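# Push cart with paper through door into yellow bay

## Task

Move the utility cart through the self-closing door into the other room and leave it parked in the yellow bay so that each of its four wheels sits fully inside the taped outline and none touches the tape; the case of copy paper must be resting in the cart's top tray without any part overhanging the tray's edges; the door must be closed when you finish; either robot or both may be used, and no robot may fall or be left leaning.

## Robot and tools

Robots: r1 and r2 are identical Hello Robot Stretch 4 units, about 1.6 m tall. Each has an omni-wheel base (rim within 0.23 m of the base origin), a lift on a mast, and one arm that telescopes forward, ending in a wrist (yaw, pitch, roll) and a two-finger gripper. Something may occasionally nudge loose objects.

Frames: the base frame has its origin on the floor under the base centre, x forward, y left, z up, in metres; hand_pose (a point between the open fingertips) is reported in it and may be slightly wrong. The odometry frame is the base frame where the scene began; base_odometry counts wheel turns only, so slip looks like travel. Heading is in rad, left positive, -3.142 to 3.142. Each robot uses its own frames, so only images, lidar_m and wrist_depth_mm reveal where the robots are relative to one another.

move: one action. Arguments: r1, r2 (each that robot's part; an omitted robot gets nothing new), cameras (list of names from r1_head_camera, r1_head_left_camera, r1_head_right_camera, r1_wrist_camera, the same four for r2, or all; omitted/null/["all"] means all, [] none), and blocking, which must always be false (true or missing is refused). The call returns in about 0.5 s while robots keep moving. Per robot you give base, joints or both, plus optional speeds, pace, contact_limits; or end_of_arm alone with the value "enable_torque", which re-powers a limp wrist or gripper motor so it holds in place.
base takes one relative offset from where the base last reported itself: translate_m (metres, forward positive, -2 to 2), strafe_m (metres, left positive, -2 to 2) or rotate_rad (radians, counter-clockwise positive, -3.2 to 3.2). translate_m and strafe_m may be combined for a straight diagonal drive without turning; rotate_rad goes alone.
joints are absolute targets by name: lift_m 0 to 1.2 m; arm_m 0 to 0.55 m extension; wrist_yaw_rad -1.134 to 4.276 (0 ahead, left positive, 3.14 folded back, above 3.4 the arm may block); wrist_pitch_rad -1.117 to 4.259 (0 level, 1.57 down); wrist_roll_rad -1.117 to 4.259 (clockwise seen from behind positive); gripper_m -0.038 to 0.141, the fingertip gap (reading off by up to 0.015; at -0.02 or less the fingers press together). Done tolerances: 0.004 for lift, arm, gripper; 0.02 rad for wrist joints. Out-of-range joint targets are clipped and noted; other out-of-range values are refused; unknown keys make the call invalid.
pace: slow, default, fast or max. Base tops 0.1/0.3/0.4/0.6 m/s and 1/2/3/4 rad/s; lift 0.15/0.3/0.4/0.5 m/s; arm 0.1/0.4/0.6/0.7 m/s; wrist always 1.82 rad/s. A raised lift (above 0.2) caps base speed, down to 0.3 m/s and 1 rad/s at 1.2. speeds overrides a joint's top speed (not gripper_m).
contact_limits: 0 (lightest) to 1 per key for arm_m, lift_m, translate_m, strafe_m, rotate_rad, placed beside its own command; default 0.5. The arm needs about 15 to 40 N even at 0; for a soft press use 0 and aim 1 to 3 mm past contact. Base limits persist until the next base command. Lifting 1 kg needs lift limit 0.15 or more, 2 kg 0.3 or more.
A new move replaces only the targets it names; others continue. Commands after a refused call, or after an unrequested stop appears, are skipped.

wait: seconds 0 to 10, plus cameras; returns state and images, early once a commanded moving robot comes to rest. wait(0) shows "earlier move" status. stop: brakes everything and returns when all is at rest; braked motions may keep pressing; it also re-brakes slack wheels. zoom_image: camera name and region [x0, y0, x1, y1] pixels, top-left origin, at most 504 by 504, on that camera's latest image. finished_scene: scene, the current scene's number; it ends the scene irreversibly, and the result should hold without robots.

Results: the move line reports each moved robot as done or its worst status. base_status/joint_status: moving, done, off_target (resting away from target, maybe still pushing), contact_stop (held back, now slack), time_out (after 14 s; target dropped), limit_stop_at_own_body, limit_stop_at_tilt (lean over 6 degrees; lift, arm, wheels go slack), torque_fault. on_its_own lists uncommanded behaviour ("held at" is a target). lidar_m: 12 distances in 30-degree sectors, first straight ahead, counter-clockwise (4th left, 7th behind, 10th right); "-" means nothing or closer than 0.25 m; it misses glass, thin legs, and sees other robots. wrist_depth_mm: 7x7 grid from top left, 100 to 2000 mm. base_tilt in degrees, forward and right positive, up to 3 degrees bias. turned_by_wheels vs turned_by_imu differing by over about 0.1 rad per move means a hit or slip. motor_effort in percent (peak in brackets); servo_current in mA. "as last shown" marks robots not named.

Gripping: command about 0.015 or more below the object width (about 0.06 below resists tugs); use -0.02 or lower to close behind a handle. Neither reading nor done proves a grasp; check servo_current rise.

Avoid: robots pressing on each other (a base touching another robot presses hard within millimetres; gripping the other's fingers counts), which can end the scene; carrying over 1 kg with arm_m above 0.2 while driving, turning or stopping, especially fast; strong pulls with a high gripper; shared loads, since travel can differ by 3 cm per metre; self-collision (gripper over base with lift below about 0.2, or 0.45 pointing down; tilted up and rolled; yaw plus pitch below about -1.1; folded-back wrist tilting or rolling); drops, slams, hard hits and tipping.

Each tool is called by a JSON object that holds its "op" and its "data", one argument or row to a line.

## Session

{"op": "move", "data": {

}}

Scene clock: 0.00 s.
r1.base_odometry: x=+0.000 y=+0.000 heading=+0.000
r1.turned_by_wheels: +0.000
r1.turned_by_imu: +0.000
r1.base_tilt: forward=-1.6 right=+1.3
r1.lidar_m: 1.92 2.25 3.81 1.93 0.97 0.84 0.83 0.93 0.77 0.76 0.93 1.59
r1.base_status: not commanded
r1.joint_positions: lift_m=+0.127 arm_m=+0.000 wrist_yaw_rad=+3.089 wrist_pitch_rad=+0.002 wrist_roll_rad=+0.000 gripper_m=+0.056
r1.joint_status: not commanded
r1.measured_speeds: all 0
r1.motor_effort: lift_m=+20 arm_m=-4 wheel_0=+0 wheel_1=+1 wheel_2=+1
r1.servo_current: wrist_yaw_rad=39 wrist_pitch_rad=46 wrist_roll_rad=65 gripper_m=39
r1.hand_pose: x=-0.1125 y=+0.1024 z=+0.3046 quat_wxyz=(+0.026, -0.001, +0.000, +1.000) (m; r1's base frame)
r1.wrist_depth_mm: 137 138 - - - - - / 113 139 - - - - - / 117 140 224 - - - - / 137 161 - - - - - / - - - - - - - / - - 191 - 187 - - / 842 759 750 788 788 732 768
r2.base_odometry: x=+0.000 y=+0.000 heading=+0.000
r2.turned_by_wheels: +0.000
r2.turned_by_imu: +0.000
r2.base_tilt: forward=-0.6 right=+0.1
r2.lidar_m: 2.02 1.45 1.40 1.49 2.01 2.22 2.34 3.17 1.60 3.62 2.59 2.46
r2.base_status: not commanded
r2.joint_positions: lift_m=+0.295 arm_m=+0.000 wrist_yaw_rad=+3.133 wrist_pitch_rad=+0.002 wrist_roll_rad=+0.000 gripper_m=+0.056
r2.joint_status: not commanded
r2.measured_speeds: all 0
r2.motor_effort: lift_m=+18 arm_m=-4 wheel_0=+0 wheel_1=-1 wheel_2=+0
r2.servo_current: wrist_yaw_rad=46 wrist_pitch_rad=39 wrist_roll_rad=46 gripper_m=59
r2.hand_pose: x=-0.1167 y=+0.0898 z=+0.4727 quat_wxyz=(+0.004, -0.001, +0.000, +1.000) (m; r2's base frame)
r2.wrist_depth_mm: - 140 - - - - - / - 126 150 - - - - / - 130 185 - - - - / 144 143 272 - - - - / 229 - - - - - - / 226 1576 196 1576 190 1618 1464 / 226 1060 1138 - - 1025 1060
pictures: r1_head_camera, r1_head_left_camera, r1_head_right_camera, r1_wrist_camera, r2_head_camera, r2_head_left_camera, r2_head_right_camera, r2_wrist_camera
Images, in order (width x height): r1_head_camera 420x560, r1_head_left_camera 420x672, r1_head_right_camera 420x672, r1_wrist_camera 616x392, r2_head_camera 420x560, r2_head_left_camera 420x672, r2_head_right_camera 420x672, r2_wrist_camera 616x392.

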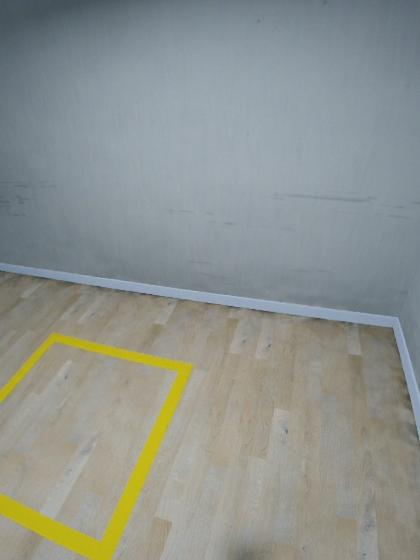

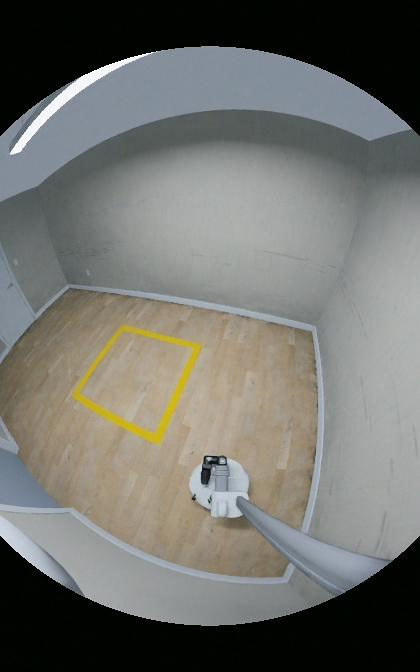

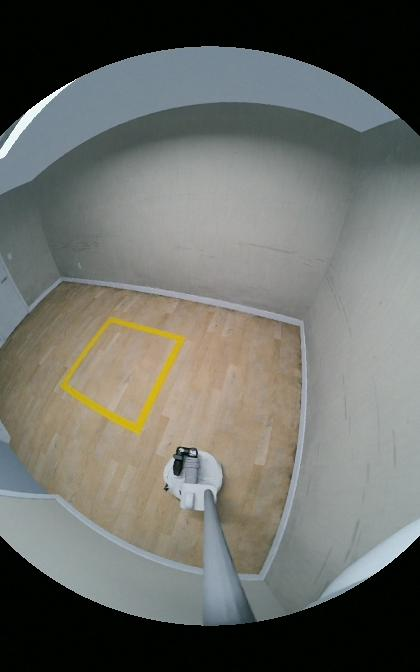

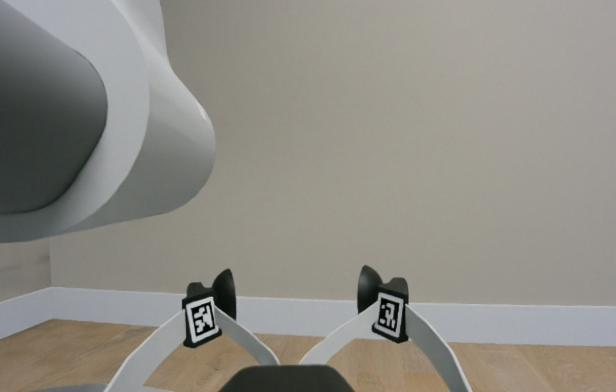

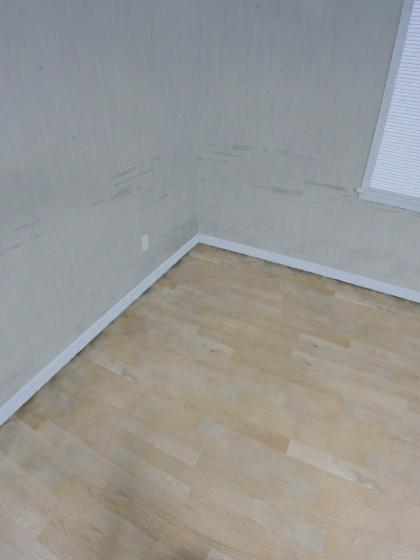

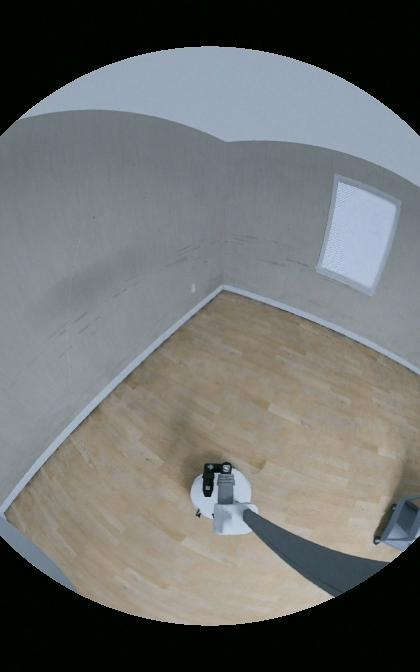

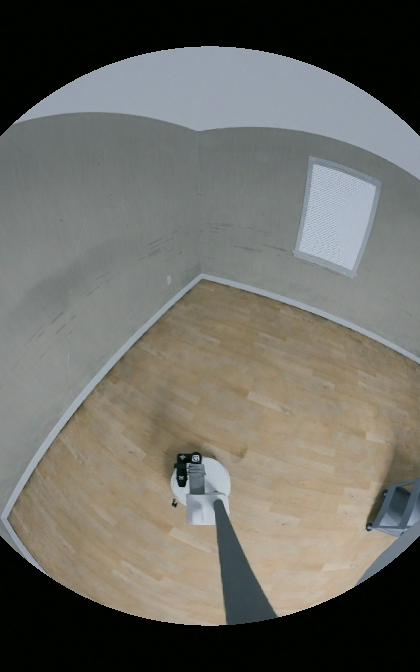

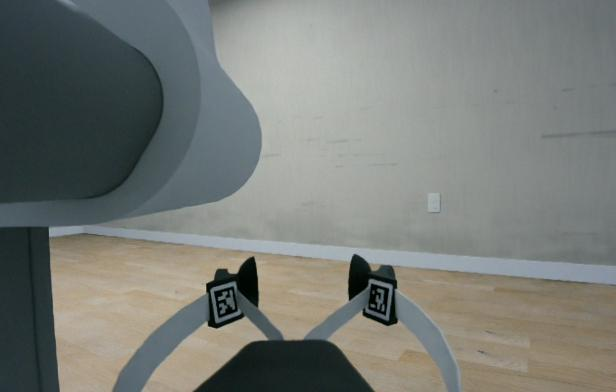

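{"op": "move", "data": {
  "r1": {"base":{"rotate_rad":1.57}},
  "r2": {"base":{"rotate_rad":-1.57}},
  "blocking": false,
  "cameras": []
}}

{"op": "wait", "data": {
  "seconds": 3,
  "cameras": []
}}

{"op": "wait", "data": {
  "seconds": 1
}}

Scene clock: 3.93 s.
move: r1 moving; r2 moving
r1.base_odometry: x=+0.000 y=+0.000 heading=+0.252
r1.turned_by_wheels: +0.252
r1.turned_by_imu: +0.252
r1.base_tilt: forward=-1.6 right=+1.2
r1.lidar_m: 1.98 2.71 3.66 1.25 0.89 0.80 0.87 0.80 0.77 0.82 1.11 1.92
r1.base_status: rotate_rad moving
r1.joint_positions: lift_m=+0.127 arm_m=+0.000 wrist_yaw_rad=+3.089 wrist_pitch_rad=+0.002 wrist_roll_rad=+0.000 gripper_m=+0.056
r1.joint_status: not commanded
r1.measured_speeds: translate_m=-0.001 strafe_m=-0.001 rotate_rad=+0.980 lift_m=+0.000 arm_m=+0.000 wrist_yaw_rad=+0.000 wrist_pitch_rad=+0.000 wrist_roll_rad=+0.000
r1.motor_effort: lift_m=+20(20) arm_m=-4(4) wheel_0=-8(9) wheel_1=-6(9) wheel_2=-7(7)
r1.servo_current: wrist_yaw_rad=59(59) wrist_pitch_rad=39(46) wrist_roll_rad=46(59) gripper_m=39(39)
r1.hand_pose: x=-0.1125 y=+0.1024 z=+0.3046 quat_wxyz=(+0.026, -0.001, +0.000, +1.000) (m; r1's base frame)
r1.wrist_depth_mm: 136 138 - - - - - / 113 139 - - - - - / 114 140 226 - - - - / 137 160 - - - - - / - - - - - - - / - 1060 190 - 187 - - / 778 750 750 798 750 699 732
r2.base_odometry: x=+0.000 y=+0.000 heading=-0.252
r2.turned_by_wheels: -0.252
r2.turned_by_imu: -0.244
r2.base_tilt: forward=-0.7 right=+0.1
r2.lidar_m: 2.52 1.62 1.40 1.40 1.67 2.23 2.24 2.64 1.59 1.63 2.93 2.49
r2.base_status: rotate_rad moving
r2.joint_positions: lift_m=+0.295 arm_m=+0.000 wrist_yaw_rad=+3.133 wrist_pitch_rad=+0.002 wrist_roll_rad=+0.000 gripper_m=+0.056
r2.joint_status: not commanded
r2.measured_speeds: translate_m=+0.000 strafe_m=+0.000 rotate_rad=-0.974 lift_m=+0.000 arm_m=+0.000 wrist_yaw_rad=+0.000 wrist_pitch_rad=+0.000 wrist_roll_rad=+0.000
r2.motor_effort: lift_m=+18(18) arm_m=-4(4) wheel_0=+8(9) wheel_1=+8(10) wheel_2=+9(11)
r2.servo_current: wrist_yaw_rad=33(52) wrist_pitch_rad=39(46) wrist_roll_rad=52(52) gripper_m=39(59)
r2.hand_pose: x=-0.1167 y=+0.0898 z=+0.4727 quat_wxyz=(+0.004, -0.001, +0.000, +1.000) (m; r2's base frame)
r2.wrist_depth_mm: - 141 - - - - - / - 127 150 - - - - / - 130 184 - - - - / 144 143 272 - - - - / 229 - - - - - - / 227 1576 196 1576 190 1661 1464 / 226 1060 1138 - - 1060 1060
pictures: none
No camera images: "cameras" was empty.

Scene clock: 5.50 s.
earlier move: r1 done; r2 done
r1.base_odometry: x=+0.000 y=+0.000 heading=+1.570
r1.turned_by_wheels: +1.318
r1.turned_by_imu: +1.325
r1.base_tilt: forward=-1.6 right=+1.2
r1.lidar_m: 1.95 1.00 0.83 0.84 0.92 0.76 0.79 0.89 1.55 1.95 2.20 3.76
r1.base_status: done
r1.joint_positions: lift_m=+0.127 arm_m=+0.000 wrist_yaw_rad=+3.089 wrist_pitch_rad=+0.002 wrist_roll_rad=+0.000 gripper_m=+0.056
r1.joint_status: not commanded
r1.measured_speeds: all 0
r1.motor_effort: lift_m=+20(20) arm_m=-4(4) wheel_0=-2(10) wheel_1=-1(9) wheel_2=+0(8)
r1.servo_current: wrist_yaw_rad=33(65) wrist_pitch_rad=33(52) wrist_roll_rad=52(65) gripper_m=39(46)
r1.hand_pose: x=-0.1125 y=+0.1024 z=+0.3046 quat_wxyz=(+0.026, -0.001, +0.000, +1.000) (m; r1's base frame)
r1.wrist_depth_mm: 137 139 - - - - - / 113 139 - - - - - / 117 140 229 - - - - / 137 162 - - - - - / - - - - - - - / - - 190 - 187 - - / 854 741 759 143 741 707 759
r2.base_odometry: x=+0.000 y=+0.000 heading=-1.569
r2.turned_by_wheels: -1.318
r2.turned_by_imu: -1.283
r2.base_tilt: forward=-0.6 right=+0.1
r2.lidar_m: 3.58 2.60 2.46 1.99 1.43 1.40 1.49 2.04 2.22 2.32 3.21 1.63
r2.base_status: done
r2.joint_positions: lift_m=+0.295 arm_m=+0.000 wrist_yaw_rad=+3.133 wrist_pitch_rad=+0.002 wrist_roll_rad=+0.000 gripper_m=+0.056
r2.joint_status: not commanded
r2.measured_speeds: all 0
r2.motor_effort: lift_m=+18(18) arm_m=-4(4) wheel_0=+3(11) wheel_1=+2(11) wheel_2=+3(11)
r2.servo_current: wrist_yaw_rad=39(59) wrist_pitch_rad=39(46) wrist_roll_rad=52(52) gripper_m=39(59)
r2.hand_pose: x=-0.1167 y=+0.0898 z=+0.4727 quat_wxyz=(+0.004, -0.001, +0.000, +1.000) (m; r2's base frame)
r2.wrist_depth_mm: - 140 - - - - - / - 126 142 - - - - / - 130 186 - - - - / 144 144 228 - - - - / 229 - - - - - - / 228 1576 196 1336 190 - - / 226 1060 1138 - - 1025 1060
wait: 1.57 of 3 s (r1 and r2 have come to rest)
pictures: none
No camera images: "cameras" was empty.

Scene clock: 6.50 s.
r1.base_odometry: x=+0.000 y=+0.000 heading=+1.570
r1.turned_by_wheels: +0.000
r1.turned_by_imu: +0.000
r1.base_tilt: forward=-1.6 right=+1.3
r1.lidar_m: 1.98 1.01 0.85 0.84 0.92 0.76 0.77 0.90 1.55 1.94 2.22 3.77
r1.base_status: done
r1.joint_positions: lift_m=+0.127 arm_m=+0.000 wrist_yaw_rad=+3.089 wrist_pitch_rad=+0.002 wrist_roll_rad=+0.000 gripper_m=+0.056
r1.joint_status: not commanded
r1.measured_speeds: all 0
r1.motor_effort: lift_m=+20(20) arm_m=-4(4) wheel_0=-1(10) wheel_1=-2(9) wheel_2=+0(8)
r1.servo_current: wrist_yaw_rad=39(65) wrist_pitch_rad=39(52) wrist_roll_rad=52(65) gripper_m=39(46)
r1.hand_pose: x=-0.1125 y=+0.1024 z=+0.3046 quat_wxyz=(+0.026, -0.001, +0.000, +1.000) (m; r1's base frame)
r1.wrist_depth_mm: 136 139 - - - - - / 113 139 - - - - - / 118 140 229 - - - - / 137 162 - - - - - / - - - - - - - / - - 190 - 188 - - / 854 750 759 143 750 699 759
r2.base_odometry: x=+0.000 y=+0.000 heading=-1.569
r2.turned_by_wheels: +0.000
r2.turned_by_imu: +0.000
r2.base_tilt: forward=-0.7 right=+0.0
r2.lidar_m: 3.58 2.61 2.48 2.01 1.48 1.38 1.49 2.06 2.22 2.34 3.24 1.63
r2.base_status: done
r2.joint_positions: lift_m=+0.295 arm_m=+0.000 wrist_yaw_rad=+3.133 wrist_pitch_rad=+0.002 wrist_roll_rad=+0.000 gripper_m=+0.056
r2.joint_status: not commanded
r2.measured_speeds: all 0
r2.motor_effort: lift_m=+18(18) arm_m=-4(4) wheel_0=+3(11) wheel_1=+2(11) wheel_2=+4(11)
r2.servo_current: wrist_yaw_rad=46(59) wrist_pitch_rad=39(46) wrist_roll_rad=46(52) gripper_m=59(59)
r2.hand_pose: x=-0.1167 y=+0.0898 z=+0.4727 quat_wxyz=(+0.004, -0.001, +0.000, +1.000) (m; r2's base frame)
r2.wrist_depth_mm: - 141 - - - - - / - 127 142 - - - - / - 129 185 - - - - / 144 144 228 - - - - / 230 - - - - - - / 228 1576 196 1336 190 - - / 225 1060 1138 - - 1025 1060
wait: 1.00 s; at rest by 0.27 s
pictures: r1_head_camera, r1_head_left_camera, r1_head_right_camera, r1_wrist_camera, r2_head_camera, r2_head_left_camera, r2_head_right_camera, r2_wrist_camera
Images, in order (width x height): r1_head_camera 420x560, r1_head_left_camera 420x672, r1_head_right_camera 420x672, r1_wrist_camera 616x392, r2_head_camera 420x560, r2_head_left_camera 420x672, r2_head_right_camera 420x672, r2_wrist_camera 616x392.

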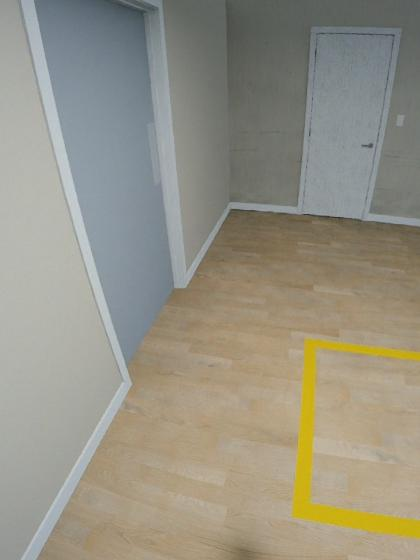

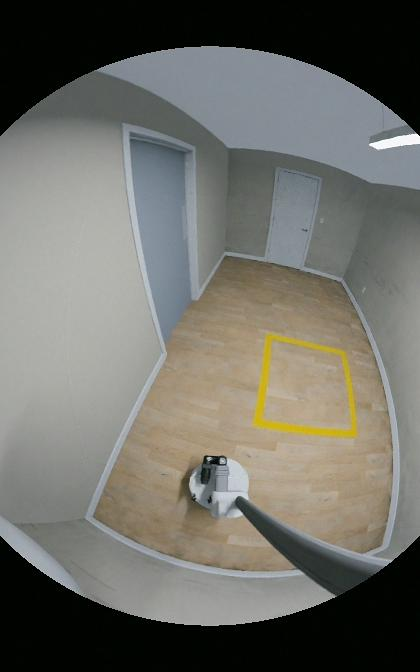

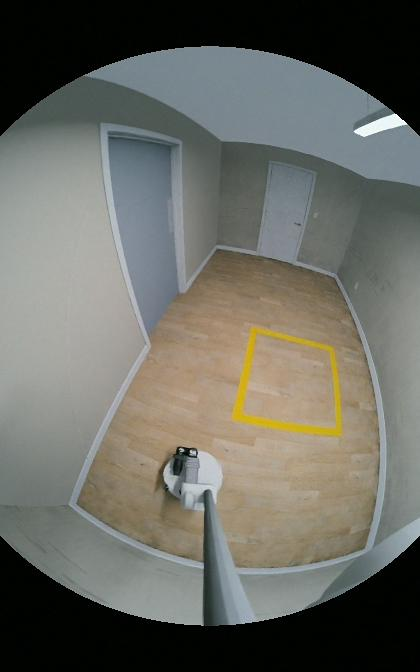

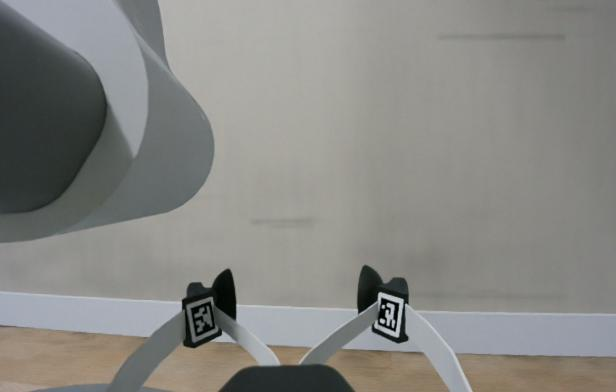

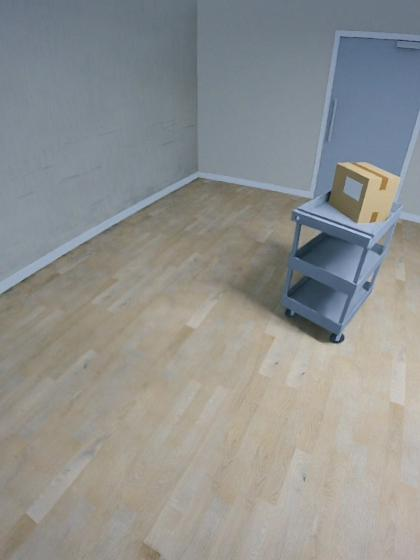

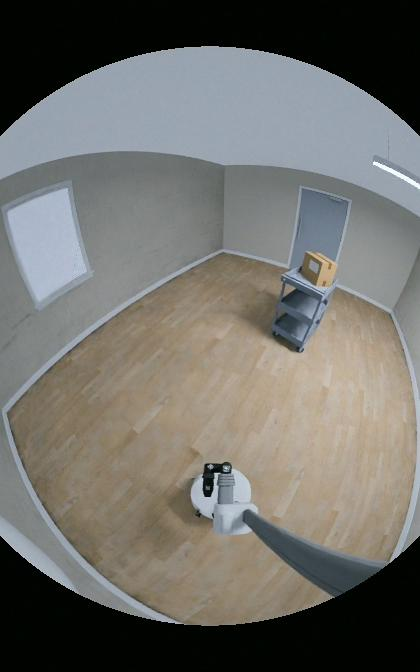

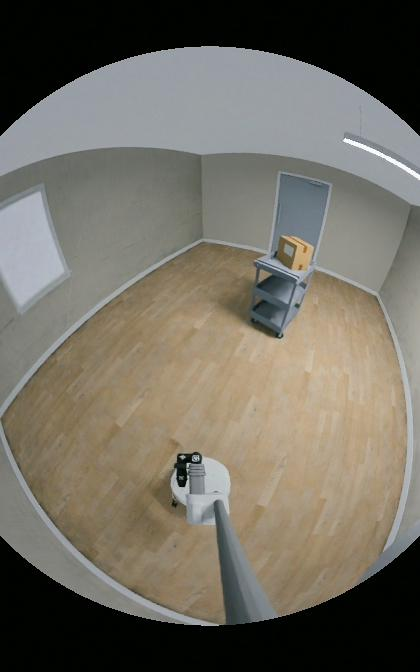

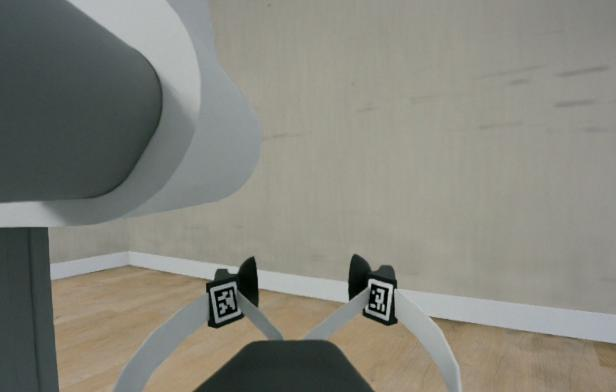

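{"op": "zoom_image", "data": {
  "camera": "r2_head_camera",
  "region": [240, 0, 420, 360]
}}

{"op": "zoom_image", "data": {
  "camera": "r1_head_camera",
  "region": [0, 0, 240, 420]
}}

{"op": "zoom_image", "data": {
  "camera": "r1_head_left_camera",
  "region": [60, 100, 420, 460]
}}

{"op": "zoom_image", "data": {
  "camera": "r2_head_right_camera",
  "region": [180, 140, 420, 380]
}}

Scaled by 1.400 from the camera's 420x560 image, which has a finer 1200x1600 frame.

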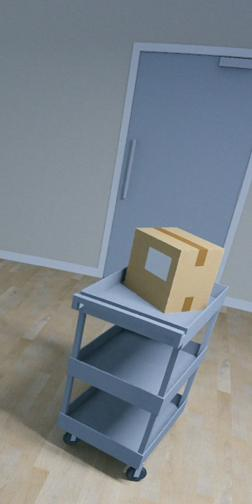

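Scaled by 1.200 from the camera's 420x560 image, which has a finer 600x800 frame.

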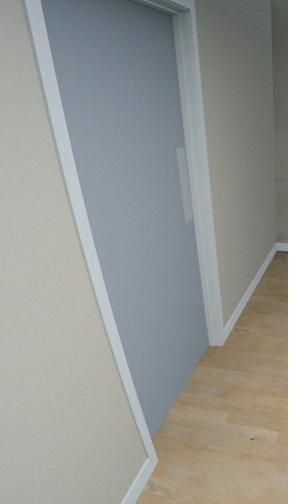

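Scaled by 1.400 from the camera's 420x672 image, which has a finer 600x960 frame.

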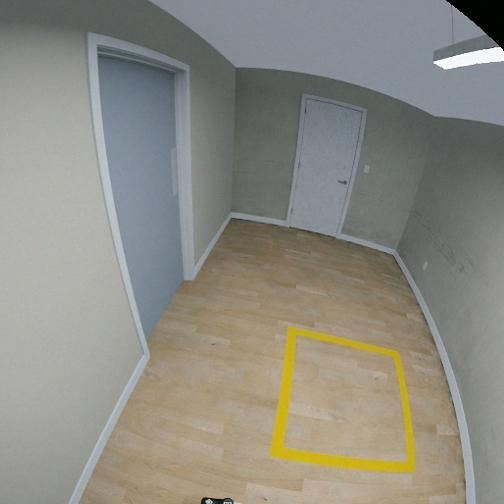

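Scaled by 2.100 from the camera's 420x672 image, which has a finer 600x960 frame.

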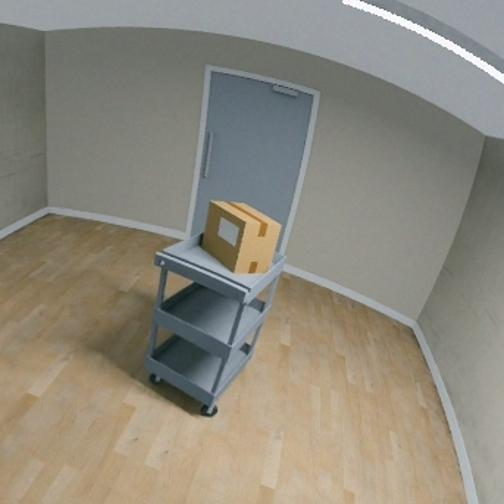

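{"op": "move", "data": {
  "r1": {"base":{"rotate_rad":-0.22}},
  "r2": {"base":{"rotate_rad":-0.35},"joints":{"lift_m":0.75,"wrist_yaw_rad":0}},
  "blocking": false,
  "cameras": []
}}

{"op": "wait", "data": {
  "seconds": 3,
  "cameras": []
}}

{"op": "wait", "data": {
  "seconds": 2
}}

{"op": "zoom_image", "data": {
  "camera": "r2_head_camera",
  "region": [60, 0, 420, 480]
}}

{"op": "zoom_image", "data": {
  "camera": "r2_wrist_camera",
  "region": [60, 0, 560, 392]
}}

Scene clock: 51.40 s.
move: r1 moving; r2 moving
r1.base_odometry: x=+0.000 y=+0.000 heading=+1.376
r1.turned_by_wheels: -0.194
r1.turned_by_imu: -0.195
r1.base_tilt: forward=-1.6 right=+1.3
r1.lidar_m: 2.85 1.16 0.86 0.84 0.90 0.81 0.77 0.82 1.18 1.92 2.05 2.86
r1.base_status: rotate_rad moving
r1.joint_positions: lift_m=+0.127 arm_m=+0.000 wrist_yaw_rad=+3.089 wrist_pitch_rad=+0.002 wrist_roll_rad=+0.000 gripper_m=+0.056
r1.joint_status: not commanded
r1.measured_speeds: translate_m=+0.000 strafe_m=-0.001 rotate_rad=-0.352 lift_m=+0.000 arm_m=+0.000 wrist_yaw_rad=+0.000 wrist_pitch_rad=+0.000 wrist_roll_rad=+0.000
r1.motor_effort: lift_m=+20(20) arm_m=-4(4) wheel_0=+4(7) wheel_1=+2(8) wheel_2=+2(8)
r1.servo_current: wrist_yaw_rad=46(59) wrist_pitch_rad=46(46) wrist_roll_rad=65(65) gripper_m=39(52)
r1.hand_pose: x=-0.1125 y=+0.1024 z=+0.3046 quat_wxyz=(+0.026, -0.001, +0.000, +1.000) (m; r1's base frame)
r1.wrist_depth_mm: 136 138 - - - - - / 113 139 - - - - - / 117 140 229 - - - - / 137 161 - - - - - / - - - - - - - / - - 190 - 187 - - / 778 707 750 143 741 778 820
r2.base_odometry: x=+0.000 y=+0.000 heading=-1.808
r2.turned_by_wheels: -0.239
r2.turned_by_imu: -0.232
r2.base_tilt: forward=-0.7 right=+0.0
r2.lidar_m: 1.66 2.88 2.50 2.53 1.61 1.40 1.40 1.68 2.23 2.23 2.63 1.61
r2.base_status: rotate_rad moving
r2.joint_positions: lift_m=+0.333 arm_m=+0.000 wrist_yaw_rad=+2.570 wrist_pitch_rad=+0.002 wrist_roll_rad=+0.000 gripper_m=+0.056
r2.joint_status: lift_m moving; wrist_yaw_rad moving
r2.measured_speeds: translate_m=-0.002 strafe_m=+0.000 rotate_rad=-0.711 lift_m=+0.146 arm_m=+0.000 wrist_yaw_rad=-1.746 wrist_pitch_rad=+0.000 wrist_roll_rad=+0.000
r2.motor_effort: lift_m=+20(25) arm_m=-4(4) wheel_0=+5(10) wheel_1=+6(10) wheel_2=+5(11)
r2.servo_current: wrist_yaw_rad=72(195) wrist_pitch_rad=46(46) wrist_roll_rad=39(52) gripper_m=46(52)
r2.hand_pose: x=-0.0242 y=+0.2296 z=+0.5103 quat_wxyz=(+0.282, -0.001, +0.000, +0.959) (m; r2's base frame)
r2.wrist_depth_mm: - - - - - - - / - - - - - - - / - - - - - - - / - - - - - - - / - - - - - - - / - - 191 171 190 1430 1397 / 1182 1138 1205 - - 1098 1118
pictures: none
No camera images: "cameras" was empty.

Scene clock: 51.87 s.
earlier move: r1 done; r2 moving
r1.base_odometry: x=+0.000 y=+0.000 heading=+1.350
r1.turned_by_wheels: -0.025
r1.turned_by_imu: -0.025
r1.base_tilt: forward=-1.6 right=+1.3
r1.lidar_m: 3.14 1.20 0.86 0.83 0.90 0.80 0.77 0.83 1.19 1.91 2.03 2.80
r1.base_status: done
r1.joint_positions: lift_m=+0.127 arm_m=+0.000 wrist_yaw_rad=+3.089 wrist_pitch_rad=+0.002 wrist_roll_rad=+0.000 gripper_m=+0.056
r1.joint_status: not commanded
r1.measured_speeds: all 0
r1.motor_effort: lift_m=+20(20) arm_m=-4(4) wheel_0=+2(7) wheel_1=+2(8) wheel_2=+2(8)
r1.servo_current: wrist_yaw_rad=33(59) wrist_pitch_rad=39(46) wrist_roll_rad=59(65) gripper_m=33(52)
r1.hand_pose: x=-0.1125 y=+0.1024 z=+0.3046 quat_wxyz=(+0.026, -0.001, +0.000, +1.000) (m; r1's base frame)
r1.wrist_depth_mm: 136 139 - - - - - / 113 139 - - - - - / 118 139 229 - - - - / 137 161 - - - - - / - - - - - - - / - - 190 - 187 - - / 788 699 750 143 741 768 820
r2.base_odometry: x=+0.000 y=+0.000 heading=-1.918
r2.turned_by_wheels: -0.111
r2.turned_by_imu: -0.108
r2.base_tilt: forward=-0.7 right=+0.0
r2.lidar_m: 1.62 3.03 2.46 2.48 1.72 1.42 1.42 1.60 2.23 2.23 2.50 1.97
r2.base_status: rotate_rad moving
r2.joint_positions: lift_m=+0.436 arm_m=+0.000 wrist_yaw_rad=+1.756 wrist_pitch_rad=+0.002 wrist_roll_rad=+0.000 gripper_m=+0.056
r2.joint_status: lift_m moving; wrist_yaw_rad moving
r2.measured_speeds: translate_m=+0.000 strafe_m=+0.000 rotate_rad=+0.000 lift_m=+0.286 arm_m=+0.000 wrist_yaw_rad=-1.725 wrist_pitch_rad=+0.000 wrist_roll_rad=+0.000
r2.motor_effort: lift_m=+22(25) arm_m=-4(4) wheel_0=+0(10) wheel_1=+3(10) wheel_2=+3(11)
r2.servo_current: wrist_yaw_rad=72(195) wrist_pitch_rad=33(46) wrist_roll_rad=52(52) gripper_m=52(52)
r2.hand_pose: x=+0.2039 y=+0.2995 z=+0.6135 quat_wxyz=(+0.639, -0.001, +0.000, +0.769) (m; r2's base frame)
r2.wrist_depth_mm: - - - - - - 1983 / - - - - - - 1921 / - - - - - - 1921 / - - - - - - - / - - - - - - - / - 1808 196 1921 191 - 1808 / 1308 1308 1430 - - 1281 1308
wait: 0.47 of 3 s (r1 has come to rest)
pictures: none
No camera images: "cameras" was empty.

Scene clock: 53.70 s.
earlier move: r2 done
r1.base_odometry: x=+0.000 y=+0.000 heading=+1.350
r1.turned_by_wheels: +0.000
r1.turned_by_imu: +0.000
r1.base_tilt: forward=-1.6 right=+1.3
r1.lidar_m: 3.13 1.20 0.86 0.84 0.89 0.80 0.76 0.82 1.17 1.93 2.02 2.84
r1.base_status: done
r1.joint_positions: lift_m=+0.127 arm_m=+0.000 wrist_yaw_rad=+3.089 wrist_pitch_rad=+0.002 wrist_roll_rad=+0.000 gripper_m=+0.056
r1.joint_status: not commanded
r1.measured_speeds: all 0
r1.motor_effort: lift_m=+20(20) arm_m=-4(4) wheel_0=+2(7) wheel_1=+2(8) wheel_2=+2(8)
r1.servo_current: wrist_yaw_rad=59(72) wrist_pitch_rad=46(46) wrist_roll_rad=39(65) gripper_m=46(52)
r1.hand_pose: x=-0.1125 y=+0.1024 z=+0.3046 quat_wxyz=(+0.026, -0.001, +0.000, +1.000) (m; r1's base frame)
r1.wrist_depth_mm: 136 138 - - - - - / 113 139 - - - - - / 118 140 229 - - - - / 137 162 - - - - - / - - - - - - - / - - 190 - 187 - - / 798 699 741 143 750 778 820
r2.base_odometry: x=+0.000 y=+0.000 heading=-1.918
r2.turned_by_wheels: +0.000
r2.turned_by_imu: +0.000
r2.base_tilt: forward=-0.7 right=+0.1
r2.lidar_m: 1.61 3.03 2.50 2.50 1.76 1.43 1.41 1.60 2.25 2.21 2.50 1.92
r2.base_status: done
r2.joint_positions: lift_m=+0.750 arm_m=+0.000 wrist_yaw_rad=+0.003 wrist_pitch_rad=+0.002 wrist_roll_rad=+0.000 gripper_m=+0.056
r2.joint_status: all done
r2.measured_speeds: all 0
r2.motor_effort: lift_m=+21(25) arm_m=-4(4) wheel_0=+3(10) wheel_1=+3(10) wheel_2=+4(11)
r2.servo_current: wrist_yaw_rad=65(195) wrist_pitch_rad=39(46) wrist_roll_rad=52(59) gripper_m=46(52)
r2.hand_pose: x=+0.4596 y=-0.0866 z=+0.9275 quat_wxyz=(+1.000, +0.000, +0.001, +0.001) (m; r2's base frame)
r2.wrist_depth_mm: - - - - - - - / - - - - - - - / - - - - - - - / - - - - 1708 - - / - - - - - - - / - - 197 1576 190 - - / - 1921 - - - - 1921
wait: 1.83 of 2 s (r2 has come to rest)
pictures: r1_head_camera, r1_head_left_camera, r1_head_right_camera, r1_wrist_camera, r2_head_camera, r2_head_left_camera, r2_head_right_camera, r2_wrist_camera
Images, in order (width x height): r1_head_camera 420x560, r1_head_left_camera 420x672, r1_head_right_camera 420x672, r1_wrist_camera 616x392, r2_head_camera 420x560, r2_head_left_camera 420x672, r2_head_right_camera 420x672, r2_wrist_camera 616x392.

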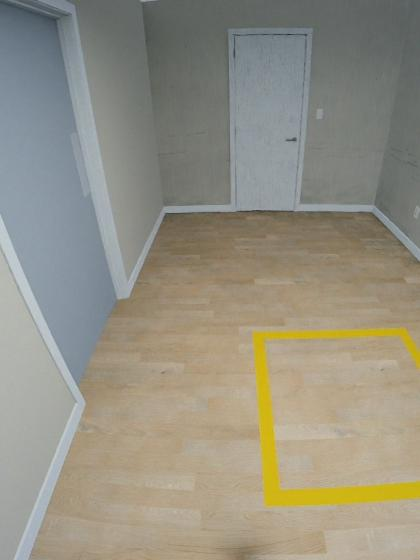

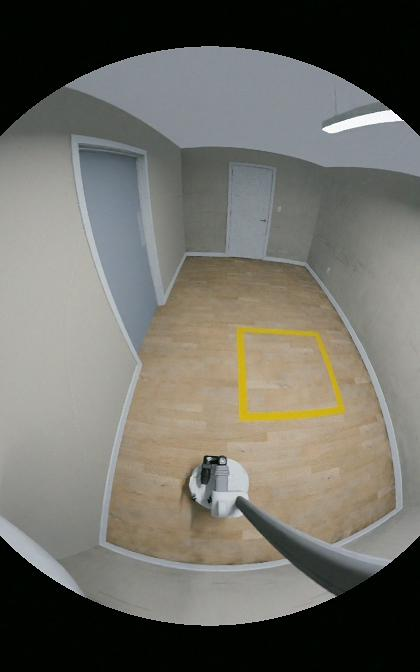

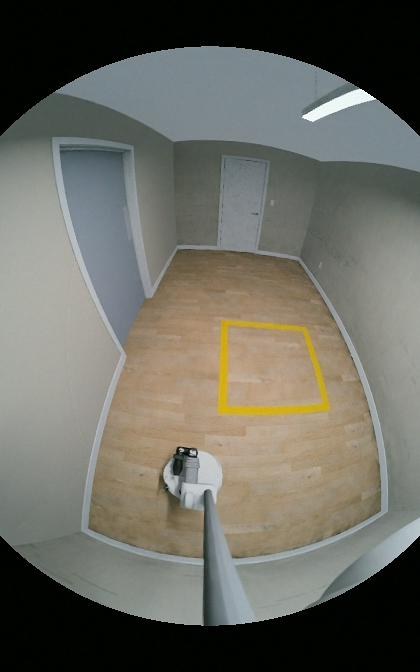

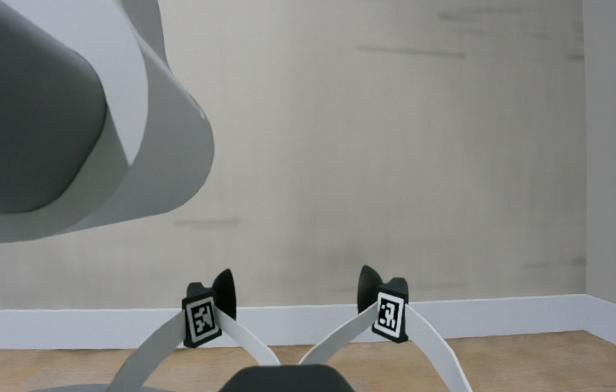

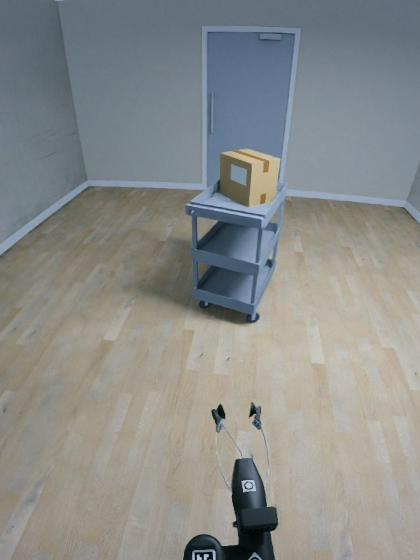

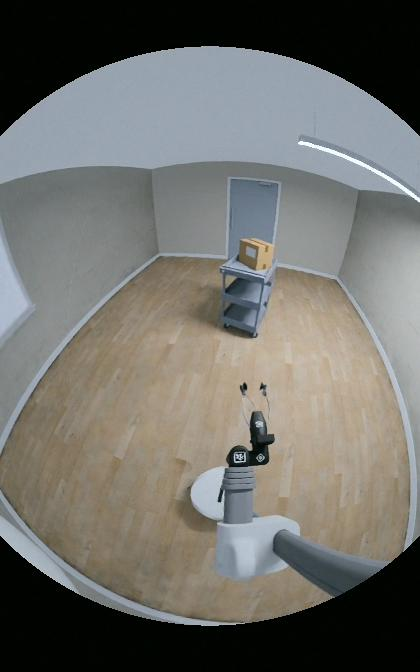

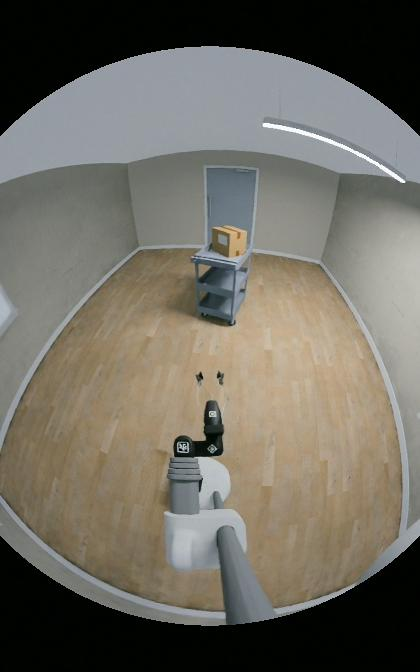

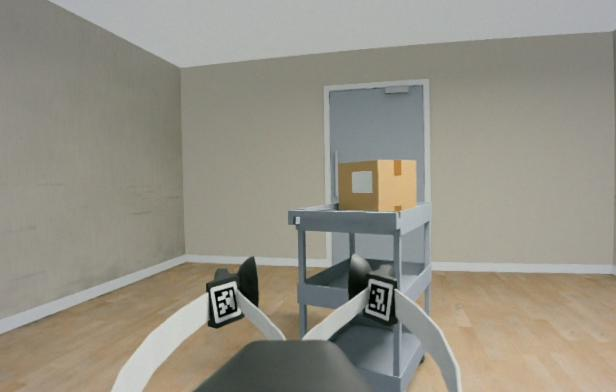

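Scaled by 1.050 from the camera's 420x560 image, which has a finer 1200x1600 frame.

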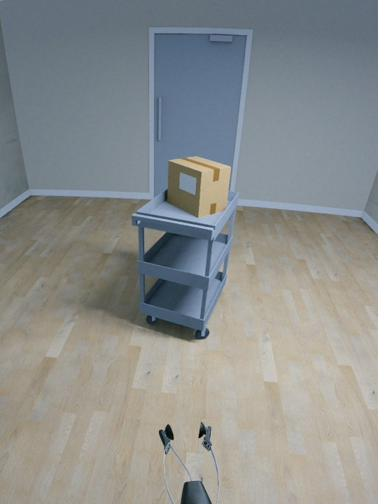

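Scaled by 1.008.

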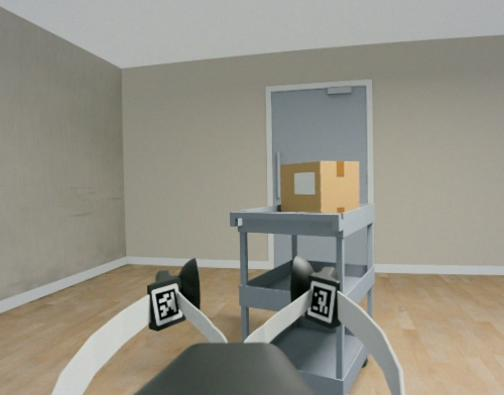

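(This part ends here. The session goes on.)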